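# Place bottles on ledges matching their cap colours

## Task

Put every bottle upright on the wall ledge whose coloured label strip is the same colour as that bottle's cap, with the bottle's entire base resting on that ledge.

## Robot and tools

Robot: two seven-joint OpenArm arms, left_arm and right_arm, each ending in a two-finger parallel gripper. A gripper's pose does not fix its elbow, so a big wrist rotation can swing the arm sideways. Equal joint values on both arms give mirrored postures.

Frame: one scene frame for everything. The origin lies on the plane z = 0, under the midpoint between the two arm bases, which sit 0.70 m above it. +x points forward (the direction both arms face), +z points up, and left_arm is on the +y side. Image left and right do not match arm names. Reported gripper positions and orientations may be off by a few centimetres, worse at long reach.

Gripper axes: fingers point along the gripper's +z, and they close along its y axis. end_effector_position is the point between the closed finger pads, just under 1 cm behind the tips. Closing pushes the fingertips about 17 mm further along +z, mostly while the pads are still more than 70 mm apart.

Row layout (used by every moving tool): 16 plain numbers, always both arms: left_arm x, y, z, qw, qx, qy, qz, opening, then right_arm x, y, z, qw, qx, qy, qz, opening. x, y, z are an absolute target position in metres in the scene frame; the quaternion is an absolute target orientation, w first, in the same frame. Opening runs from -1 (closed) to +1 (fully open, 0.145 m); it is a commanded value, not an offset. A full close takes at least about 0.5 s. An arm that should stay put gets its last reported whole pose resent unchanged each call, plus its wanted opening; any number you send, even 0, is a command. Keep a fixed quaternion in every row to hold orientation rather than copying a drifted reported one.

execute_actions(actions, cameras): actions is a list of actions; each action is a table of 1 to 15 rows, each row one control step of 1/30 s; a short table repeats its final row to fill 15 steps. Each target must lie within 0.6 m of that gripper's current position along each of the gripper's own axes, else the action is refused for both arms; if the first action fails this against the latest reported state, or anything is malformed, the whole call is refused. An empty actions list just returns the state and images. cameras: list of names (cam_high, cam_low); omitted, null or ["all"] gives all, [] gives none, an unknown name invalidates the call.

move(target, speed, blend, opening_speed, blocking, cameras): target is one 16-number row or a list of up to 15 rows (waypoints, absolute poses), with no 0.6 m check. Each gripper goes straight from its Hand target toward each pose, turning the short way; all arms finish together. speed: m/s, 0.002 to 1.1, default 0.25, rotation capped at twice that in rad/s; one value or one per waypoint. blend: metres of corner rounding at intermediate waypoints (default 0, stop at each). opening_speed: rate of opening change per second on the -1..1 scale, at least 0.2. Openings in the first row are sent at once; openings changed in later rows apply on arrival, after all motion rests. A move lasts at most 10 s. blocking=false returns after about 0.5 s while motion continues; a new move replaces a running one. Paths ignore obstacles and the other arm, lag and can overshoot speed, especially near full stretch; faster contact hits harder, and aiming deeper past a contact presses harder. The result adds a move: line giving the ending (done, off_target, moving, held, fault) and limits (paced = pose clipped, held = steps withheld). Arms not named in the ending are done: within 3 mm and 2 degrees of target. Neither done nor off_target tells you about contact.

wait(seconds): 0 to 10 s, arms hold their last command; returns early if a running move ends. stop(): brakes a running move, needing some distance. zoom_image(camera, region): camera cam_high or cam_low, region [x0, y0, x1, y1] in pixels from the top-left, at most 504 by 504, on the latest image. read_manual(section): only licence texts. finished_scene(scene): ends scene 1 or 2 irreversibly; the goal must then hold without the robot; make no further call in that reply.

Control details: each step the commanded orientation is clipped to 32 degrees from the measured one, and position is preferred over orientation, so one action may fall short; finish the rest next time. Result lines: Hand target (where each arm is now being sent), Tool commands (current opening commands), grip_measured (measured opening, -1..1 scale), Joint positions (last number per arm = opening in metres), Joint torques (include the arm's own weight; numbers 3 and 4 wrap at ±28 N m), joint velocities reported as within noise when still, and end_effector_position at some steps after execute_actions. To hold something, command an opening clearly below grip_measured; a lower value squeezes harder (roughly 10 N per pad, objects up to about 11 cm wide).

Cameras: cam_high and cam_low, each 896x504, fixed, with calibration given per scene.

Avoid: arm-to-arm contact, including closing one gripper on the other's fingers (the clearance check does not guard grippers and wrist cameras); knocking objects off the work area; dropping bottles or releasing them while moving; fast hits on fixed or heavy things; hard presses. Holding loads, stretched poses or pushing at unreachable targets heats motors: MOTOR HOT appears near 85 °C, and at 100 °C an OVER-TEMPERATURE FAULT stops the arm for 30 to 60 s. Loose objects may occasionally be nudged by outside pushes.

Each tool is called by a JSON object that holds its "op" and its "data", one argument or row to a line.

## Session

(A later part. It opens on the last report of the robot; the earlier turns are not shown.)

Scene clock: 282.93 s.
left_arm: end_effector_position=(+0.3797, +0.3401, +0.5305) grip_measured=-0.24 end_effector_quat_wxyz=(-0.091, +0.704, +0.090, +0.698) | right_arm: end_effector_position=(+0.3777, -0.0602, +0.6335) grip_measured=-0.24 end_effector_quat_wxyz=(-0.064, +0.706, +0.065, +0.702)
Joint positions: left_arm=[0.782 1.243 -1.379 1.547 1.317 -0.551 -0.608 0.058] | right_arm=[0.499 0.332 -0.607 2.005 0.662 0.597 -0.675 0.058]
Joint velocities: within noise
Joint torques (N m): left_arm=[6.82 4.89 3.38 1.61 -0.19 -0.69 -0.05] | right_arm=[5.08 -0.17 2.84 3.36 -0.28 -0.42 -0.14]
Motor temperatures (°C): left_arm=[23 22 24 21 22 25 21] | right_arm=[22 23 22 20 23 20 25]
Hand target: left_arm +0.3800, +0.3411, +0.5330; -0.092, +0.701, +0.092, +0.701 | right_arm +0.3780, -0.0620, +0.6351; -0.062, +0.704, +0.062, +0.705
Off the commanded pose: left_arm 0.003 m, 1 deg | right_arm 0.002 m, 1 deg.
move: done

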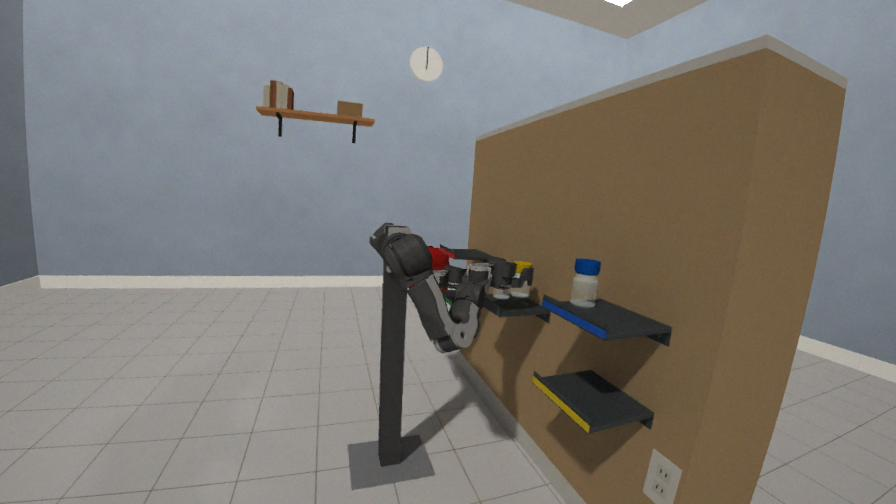

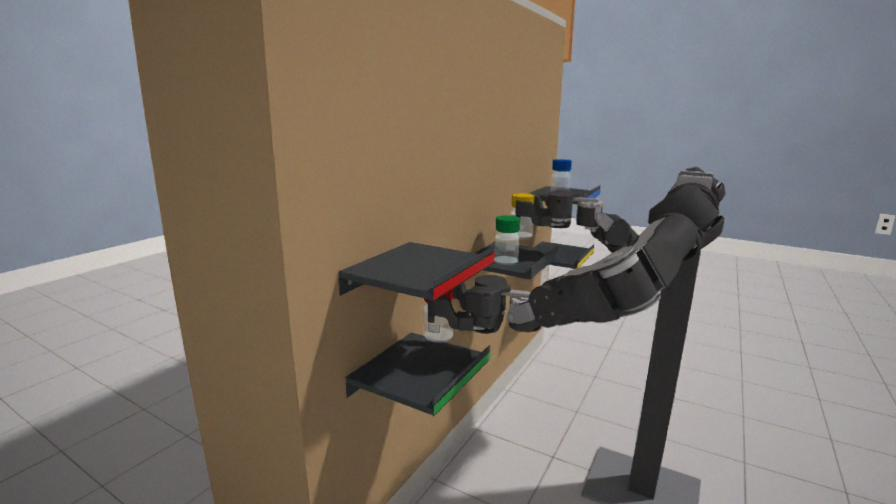

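{"op": "move", "data": {
  "target": [
    [0.37,0.205,0.535,0,0.7071,0,0.7071,-0.5,0.37,-0.21,0.64,0,0.7071,0,0.7071,-0.5],
    [0.355,0.205,0.71,0,0.7071,0,0.7071,-0.5,0.36,-0.21,0.52,0,0.7071,0,0.7071,-0.5],
    [0.38,0.38,0.715,-0.0923,0.701,0.0923,0.701,-0.5,0.38,-0.38,0.52,0.0923,0.701,-0.0923,0.701,-0.5],
    [0.38,0.38,0.70,-0.0923,0.701,0.0923,0.701,-0.5,0.38,-0.38,0.501,0.0923,0.701,-0.0923,0.701,-0.5]
  ],
  "speed": [0.25,0.28,0.28,0.1],
  "blend": [0.02,0.02,0.01,0]
}}

{"op": "zoom_image", "data": {
  "camera": "cam_low",
  "region": [340, 150, 650, 410]
}}

{"op": "zoom_image", "data": {
  "camera": "cam_high",
  "region": [420, 200, 690, 440]
}}

Scene clock: 301.43 s.
left_arm: end_effector_position=(+0.3796, +0.3810, +0.6994) grip_measured=-0.24 end_effector_quat_wxyz=(-0.094, +0.703, +0.094, +0.698) | right_arm: end_effector_position=(+0.3793, -0.3818, +0.5007) grip_measured=-0.24 end_effector_quat_wxyz=(+0.095, +0.703, -0.095, +0.699)
Joint positions: left_arm=[1.23 1.527 -1.199 1.695 1.564 0.041 -0.432 0.058] | right_arm=[0.072 0.756 -0.047 1.29 0.77 -0.158 -0.109 0.058]
Joint velocities: within noise
Joint torques (N m): left_arm=[5.31 2.31 3.4 0.34 -0.22 -0.92 0.2] | right_arm=[4.26 5.76 2.48 2.89 -0.02 -0.67 0.2]
Motor temperatures (°C): left_arm=[24 22 25 21 22 25 21] | right_arm=[23 23 23 20 23 20 24]
Hand target: left_arm +0.3800, +0.3801, +0.7001; -0.092, +0.701, +0.092, +0.701 | right_arm +0.3800, -0.3800, +0.5010; +0.092, +0.701, -0.092, +0.701
Off the commanded pose: left_arm 0.001 m, 1 deg | right_arm 0.002 m, 1 deg.
move: done; blend cut to 0.0095 m at target 3

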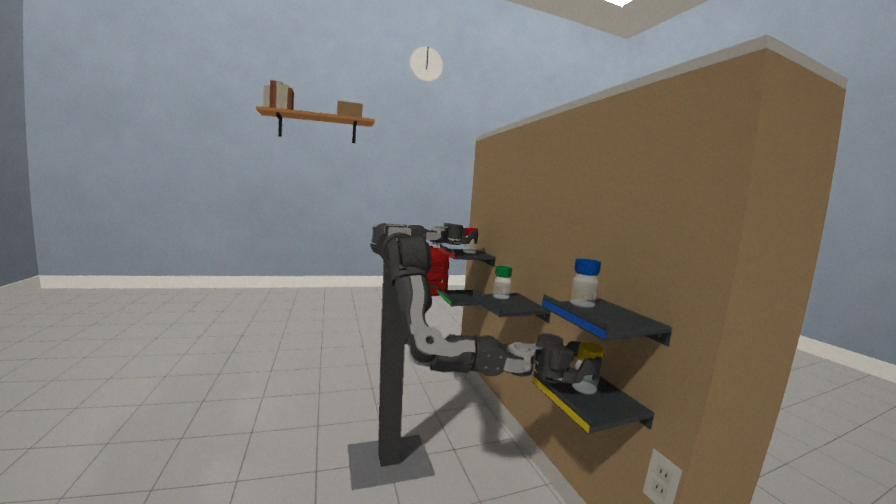

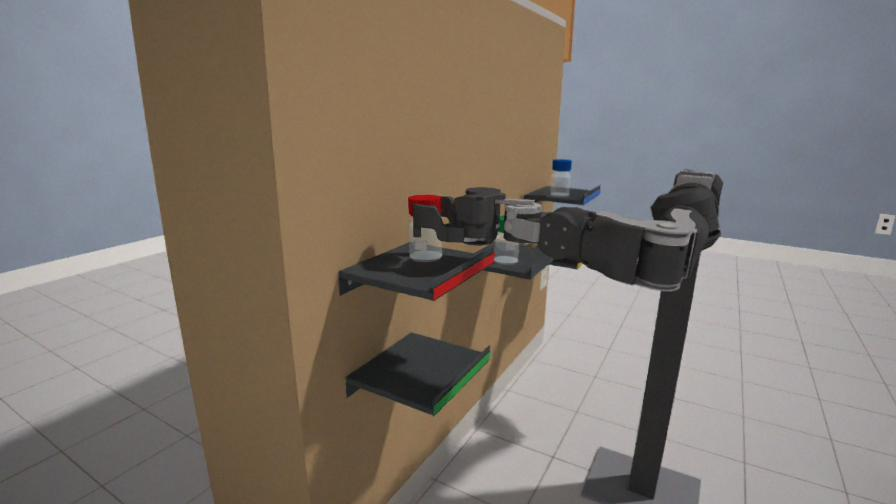

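Scaled by 1.626 from the camera's 896x504 image, which has a finer 1280x720 frame.

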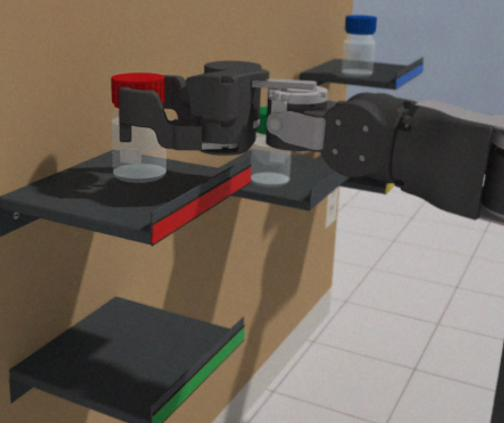

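Scaled by 1.867 from the camera's 896x504 image, which has a finer 1280x720 frame.

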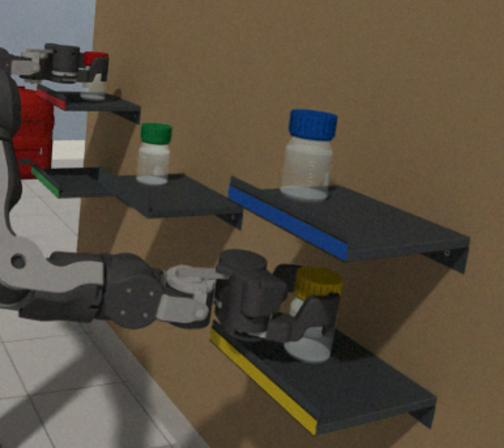

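{"op": "move", "data": {
  "target": [
    [0.38,0.38,0.685,-0.0923,0.701,0.0923,0.701,-0.5,0.38,-0.38,0.486,0.0923,0.701,-0.0923,0.701,-0.5],
    [0.38,0.38,0.685,-0.0923,0.701,0.0923,0.701,0.3,0.38,-0.38,0.486,0.0923,0.701,-0.0923,0.701,0.3],
    [0.29,0.356,0.695,-0.0923,0.701,0.0923,0.701,0.3,0.29,-0.356,0.497,0.0923,0.701,-0.0923,0.701,0.3],
    [0.285,0.19,0.68,0,0.7071,0,0.7071,0.3,0.27,-0.33,0.497,0.0923,0.701,-0.0923,0.701,0.3],
    [0.29,0.065,0.60,0.0616,0.7044,-0.0616,0.7044,0.3,0.26,-0.30,0.497,0.0923,0.701,-0.0923,0.701,0.3]
  ],
  "speed": [0.06,0.2,0.2,0.25,0.25],
  "blend": [0,0,0.01,0.03,0],
  "opening_speed": 1.5
}}

{"op": "zoom_image", "data": {
  "camera": "cam_low",
  "region": [340, 150, 650, 410]
}}

{"op": "zoom_image", "data": {
  "camera": "cam_high",
  "region": [420, 200, 690, 440]
}}

Scene clock: 325.23 s.
left_arm: end_effector_position=(+0.2901, +0.0643, +0.6016) grip_measured=+0.30 end_effector_quat_wxyz=(+0.065, +0.703, -0.062, +0.706) | right_arm: end_effector_position=(+0.2604, -0.3006, +0.4980) grip_measured=+0.30 end_effector_quat_wxyz=(+0.092, +0.699, -0.091, +0.703)
Joint positions: left_arm=[0.926 0.787 -1.563 2.332 0.928 -0.017 -1.367 0.098] | right_arm=[-0.624 0.593 0.15 1.934 0.583 -0.245 -0.345 0.098]
Joint velocities: within noise
Joint torques (N m): left_arm=[5 0.8 1.57 2.85 -0.45 -0.11 -0.05] | right_arm=[0.54 2.89 1.74 3.99 -0.12 -0.31 -0.12]
Motor temperatures (°C): left_arm=[23 22 25 21 22 25 21] | right_arm=[22 24 23 20 23 21 24]
Hand target: left_arm +0.2900, +0.0650, +0.5999; +0.062, +0.705, -0.062, +0.704 | right_arm +0.2600, -0.3000, +0.4970; +0.092, +0.701, -0.092, +0.701
Off the commanded pose: left_arm 0.002 m, 0 deg | right_arm 0.001 m, 0 deg.
move: done; target 2's new opening was sent with right_arm's hand 0.013 m and 3 deg from that target

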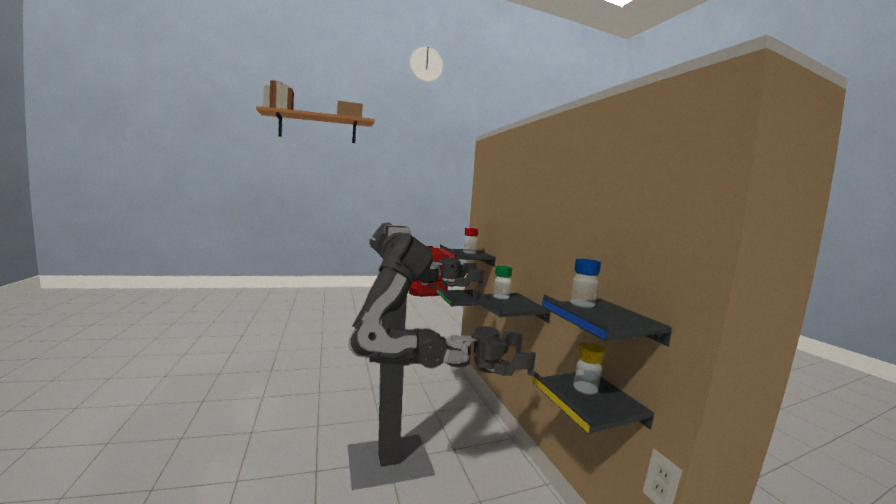

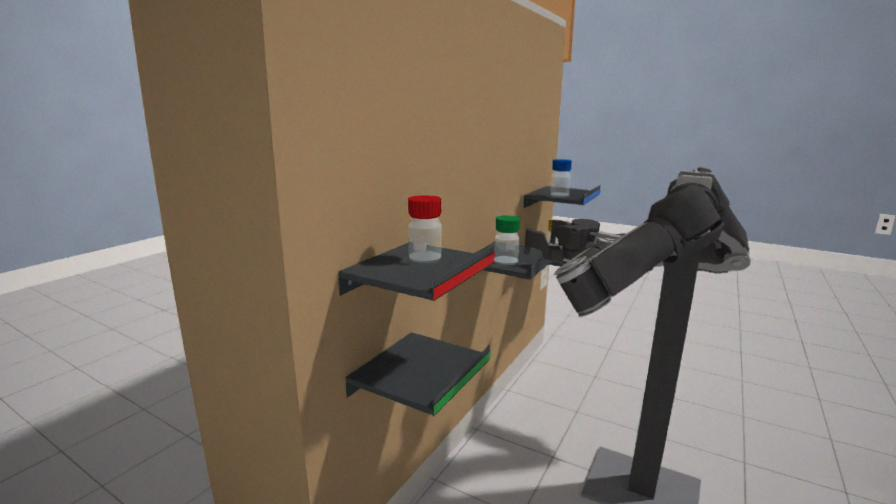

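Scaled by 1.626 from the camera's 896x504 image, which has a finer 1280x720 frame.

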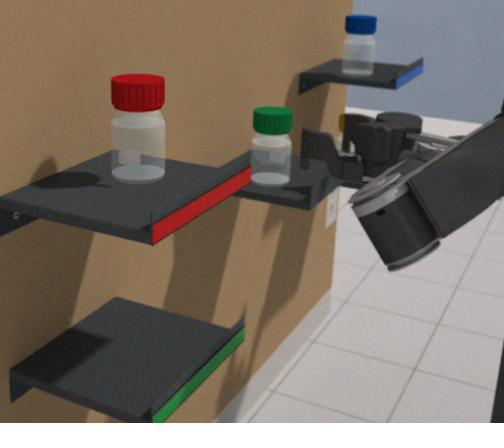

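Scaled by 1.867 from the camera's 896x504 image, which has a finer 1280x720 frame.

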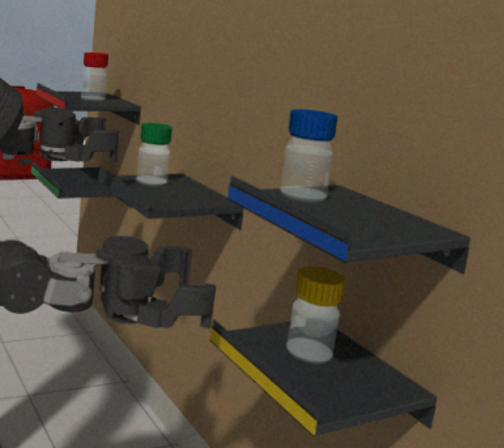

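{"op": "move", "data": {
  "target": [
    [0.379,0.044,0.596,0.0616,0.7044,-0.0616,0.7044,0.3,0.26,-0.30,0.497,0.0923,0.701,-0.0923,0.701,0.3],
    [0.379,0.044,0.596,0.0616,0.7044,-0.0616,0.7044,-0.5,0.26,-0.30,0.497,0.0923,0.701,-0.0923,0.701,0.3],
    [0.377,0.05,0.637,0.0616,0.7044,-0.0616,0.7044,-0.5,0.26,-0.30,0.497,0.0923,0.701,-0.0923,0.701,0.3],
    [0.37,0.205,0.64,0,0.7071,0,0.7071,-0.5,0.26,-0.30,0.497,0.0923,0.701,-0.0923,0.701,0.3],
    [0.355,0.205,0.53,0,0.7071,0,0.7071,-0.5,0.26,-0.30,0.497,0.0923,0.701,-0.0923,0.701,0.3],
    [0.38,0.395,0.53,-0.0923,0.701,0.0923,0.701,-0.5,0.26,-0.30,0.497,0.0923,0.701,-0.0923,0.701,0.3]
  ],
  "speed": [0.2,0.2,0.15,0.28,0.28,0.28],
  "blend": [0,0,0.01,0.02,0.02,0],
  "opening_speed": 1.8
}}

{"op": "zoom_image", "data": {
  "camera": "cam_low",
  "region": [340, 150, 650, 410]
}}

Scene clock: 346.50 s.
left_arm: end_effector_position=(+0.3786, +0.3960, +0.5270) grip_measured=-0.26 end_effector_quat_wxyz=(-0.095, +0.705, +0.093, +0.697) | right_arm: end_effector_position=(+0.2603, -0.3006, +0.4979) grip_measured=+0.30 end_effector_quat_wxyz=(+0.092, +0.700, -0.091, +0.703)
Joint positions: left_arm=[0.807 1.284 -1.419 1.34 1.489 -0.603 -0.332 0.056] | right_arm=[-0.624 0.593 0.15 1.934 0.583 -0.244 -0.345 0.098]
Joint velocities: within noise
Joint torques (N m): left_arm=[7 4.84 3.43 0.65 -0.02 -0.8 0.19] | right_arm=[0.49 2.94 1.85 3.99 -0.13 -0.3 -0.13]
Motor temperatures (°C): left_arm=[24 22 25 21 22 25 21] | right_arm=[21 23 22 21 22 20 23]
Hand target: left_arm +0.3800, +0.3950, +0.5299; -0.092, +0.701, +0.092, +0.701 | right_arm +0.2600, -0.3000, +0.4970; +0.092, +0.701, -0.092, +0.701
Off the commanded pose: left_arm 0.003 m, 1 deg | right_arm 0.001 m, 0 deg.
move: done

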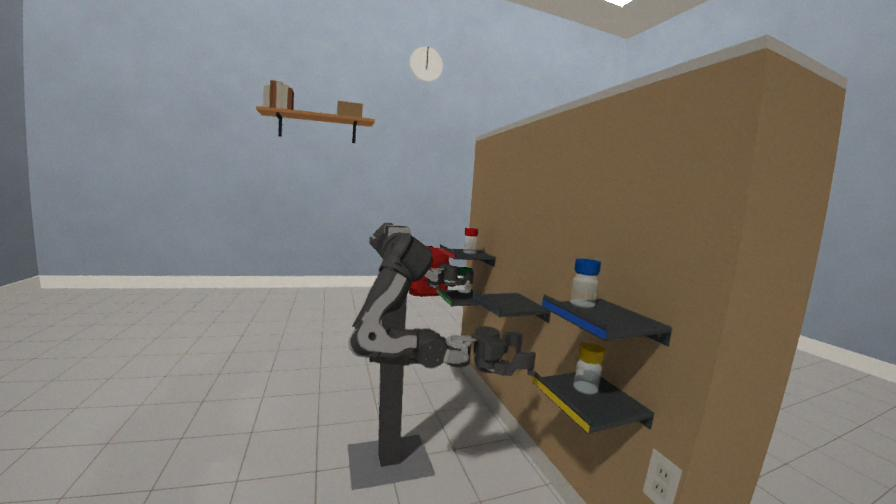

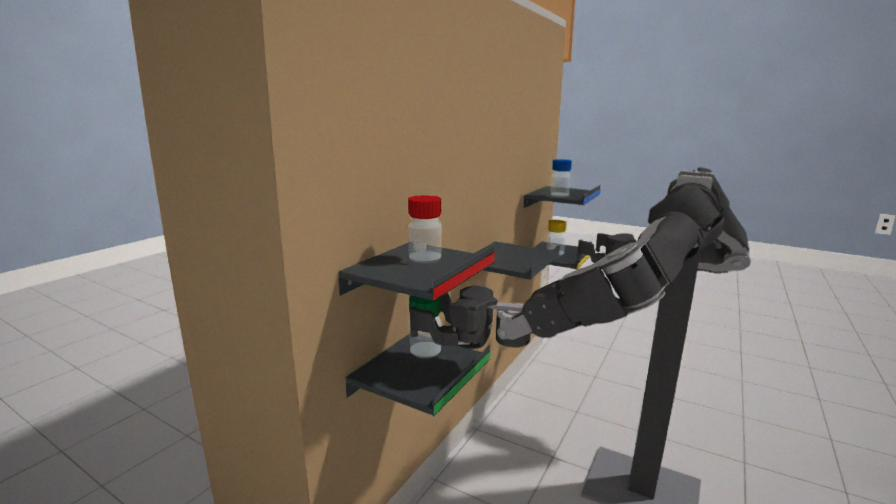

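Scaled by 1.626 from the camera's 896x504 image, which has a finer 1280x720 frame.

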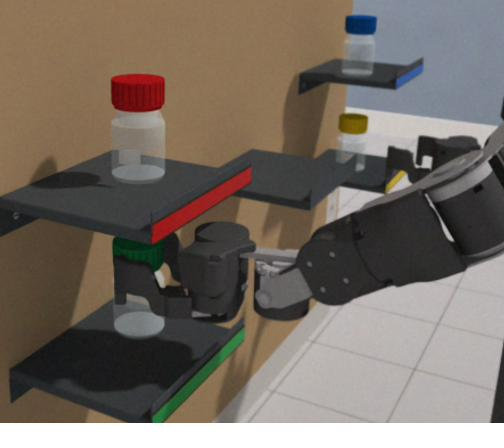

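{"op": "move", "data": {
  "target": [
    [0.38,0.395,0.499,-0.0923,0.701,0.0923,0.701,-0.5,0.26,-0.30,0.497,0.0923,0.701,-0.0923,0.701,0.3],
    [0.38,0.395,0.499,-0.0923,0.701,0.0923,0.701,0.3,0.26,-0.30,0.497,0.0923,0.701,-0.0923,0.701,0.3],
    [0.28,0.368,0.508,-0.0923,0.701,0.0923,0.701,0.3,0.26,-0.30,0.497,0.0923,0.701,-0.0923,0.701,0.3]
  ],
  "speed": [0.07,0.2,0.2],
  "opening_speed": 1.5
}}

{"op": "zoom_image", "data": {
  "camera": "cam_low",
  "region": [340, 150, 650, 410]
}}

Scene clock: 358.87 s.
left_arm: end_effector_position=(+0.2801, +0.3681, +0.5085) grip_measured=+0.30 end_effector_quat_wxyz=(-0.093, +0.700, +0.093, +0.701) | right_arm: end_effector_position=(+0.2603, -0.3006, +0.4979) grip_measured=+0.30 end_effector_quat_wxyz=(+0.092, +0.700, -0.091, +0.703)
Joint positions: left_arm=[-0.591 1.375 -0.252 1.73 1.167 -0.787 -0.557 0.098] | right_arm=[-0.624 0.593 0.15 1.934 0.582 -0.244 -0.345 0.098]
Joint velocities: within noise
Joint torques (N m): left_arm=[2.65 6 2.17 1.32 -0.02 -0.61 0.23] | right_arm=[0.44 2.91 1.68 4.03 -0.15 -0.3 -0.13]
Motor temperatures (°C): left_arm=[24 22 25 21 22 25 21] | right_arm=[21 23 22 21 22 20 23]
Hand target: left_arm +0.2800, +0.3680, +0.5080; -0.092, +0.701, +0.092, +0.701 | right_arm +0.2600, -0.3000, +0.4970; +0.092, +0.701, -0.092, +0.701
Off the commanded pose: left_arm 0.001 m, 0 deg | right_arm 0.001 m, 0 deg.
move: done; target 2's new opening was sent with left_arm's hand 0.008 m and 1 deg from that target

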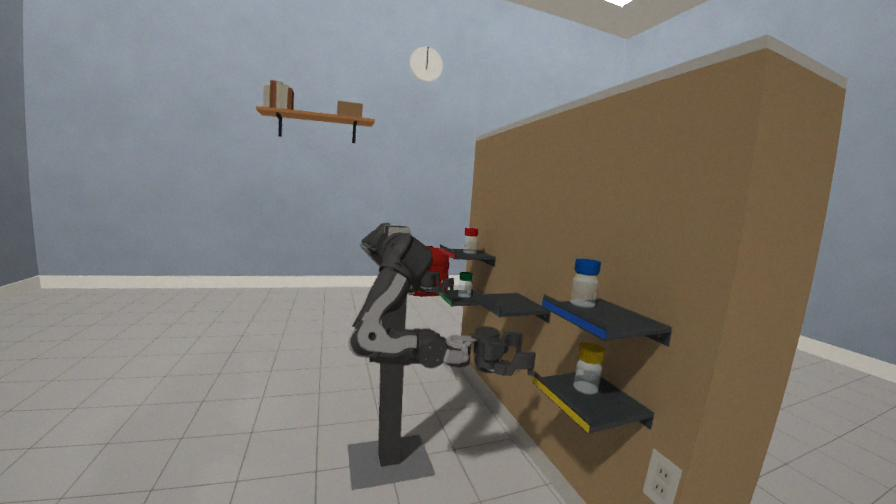

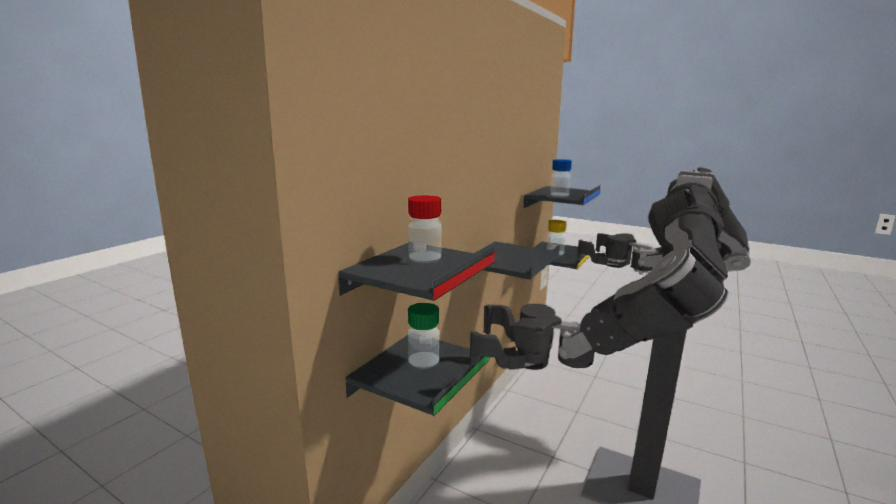

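Scaled by 1.626 from the camera's 896x504 image, which has a finer 1280x720 frame.

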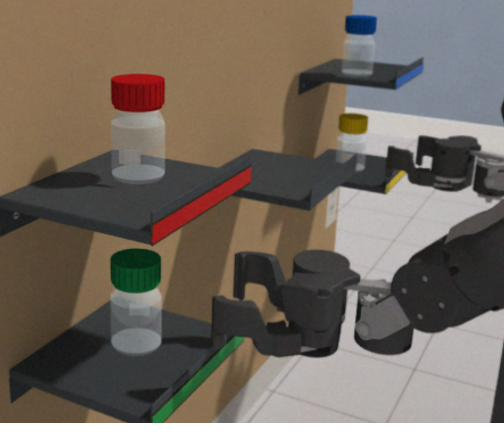

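{"op": "zoom_image", "data": {
  "camera": "cam_high",
  "region": [530, 240, 680, 350]
}}

{"op": "zoom_image", "data": {
  "camera": "cam_low",
  "region": [510, 145, 620, 215]
}}

Scaled by 3.360 from the camera's 896x504 image, which has a finer 1280x720 frame.

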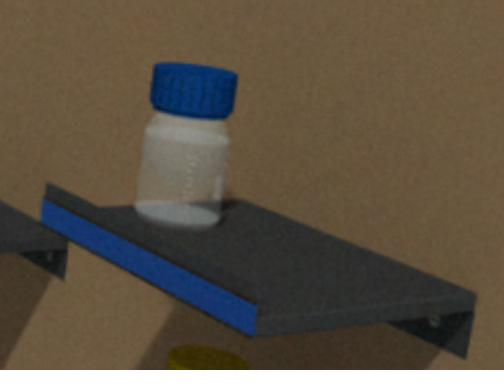

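Scaled by 4.582 from the camera's 896x504 image, which has a finer 1280x720 frame.

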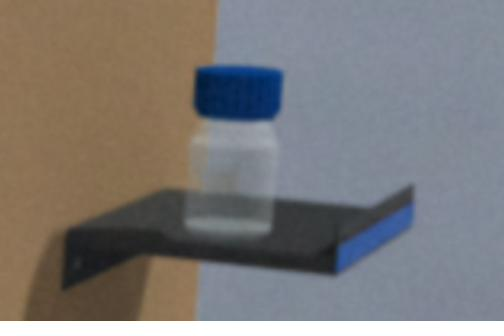

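{"op": "finished_scene", "data": {
  "scene": 2
}}

The scene is finished: the task was done.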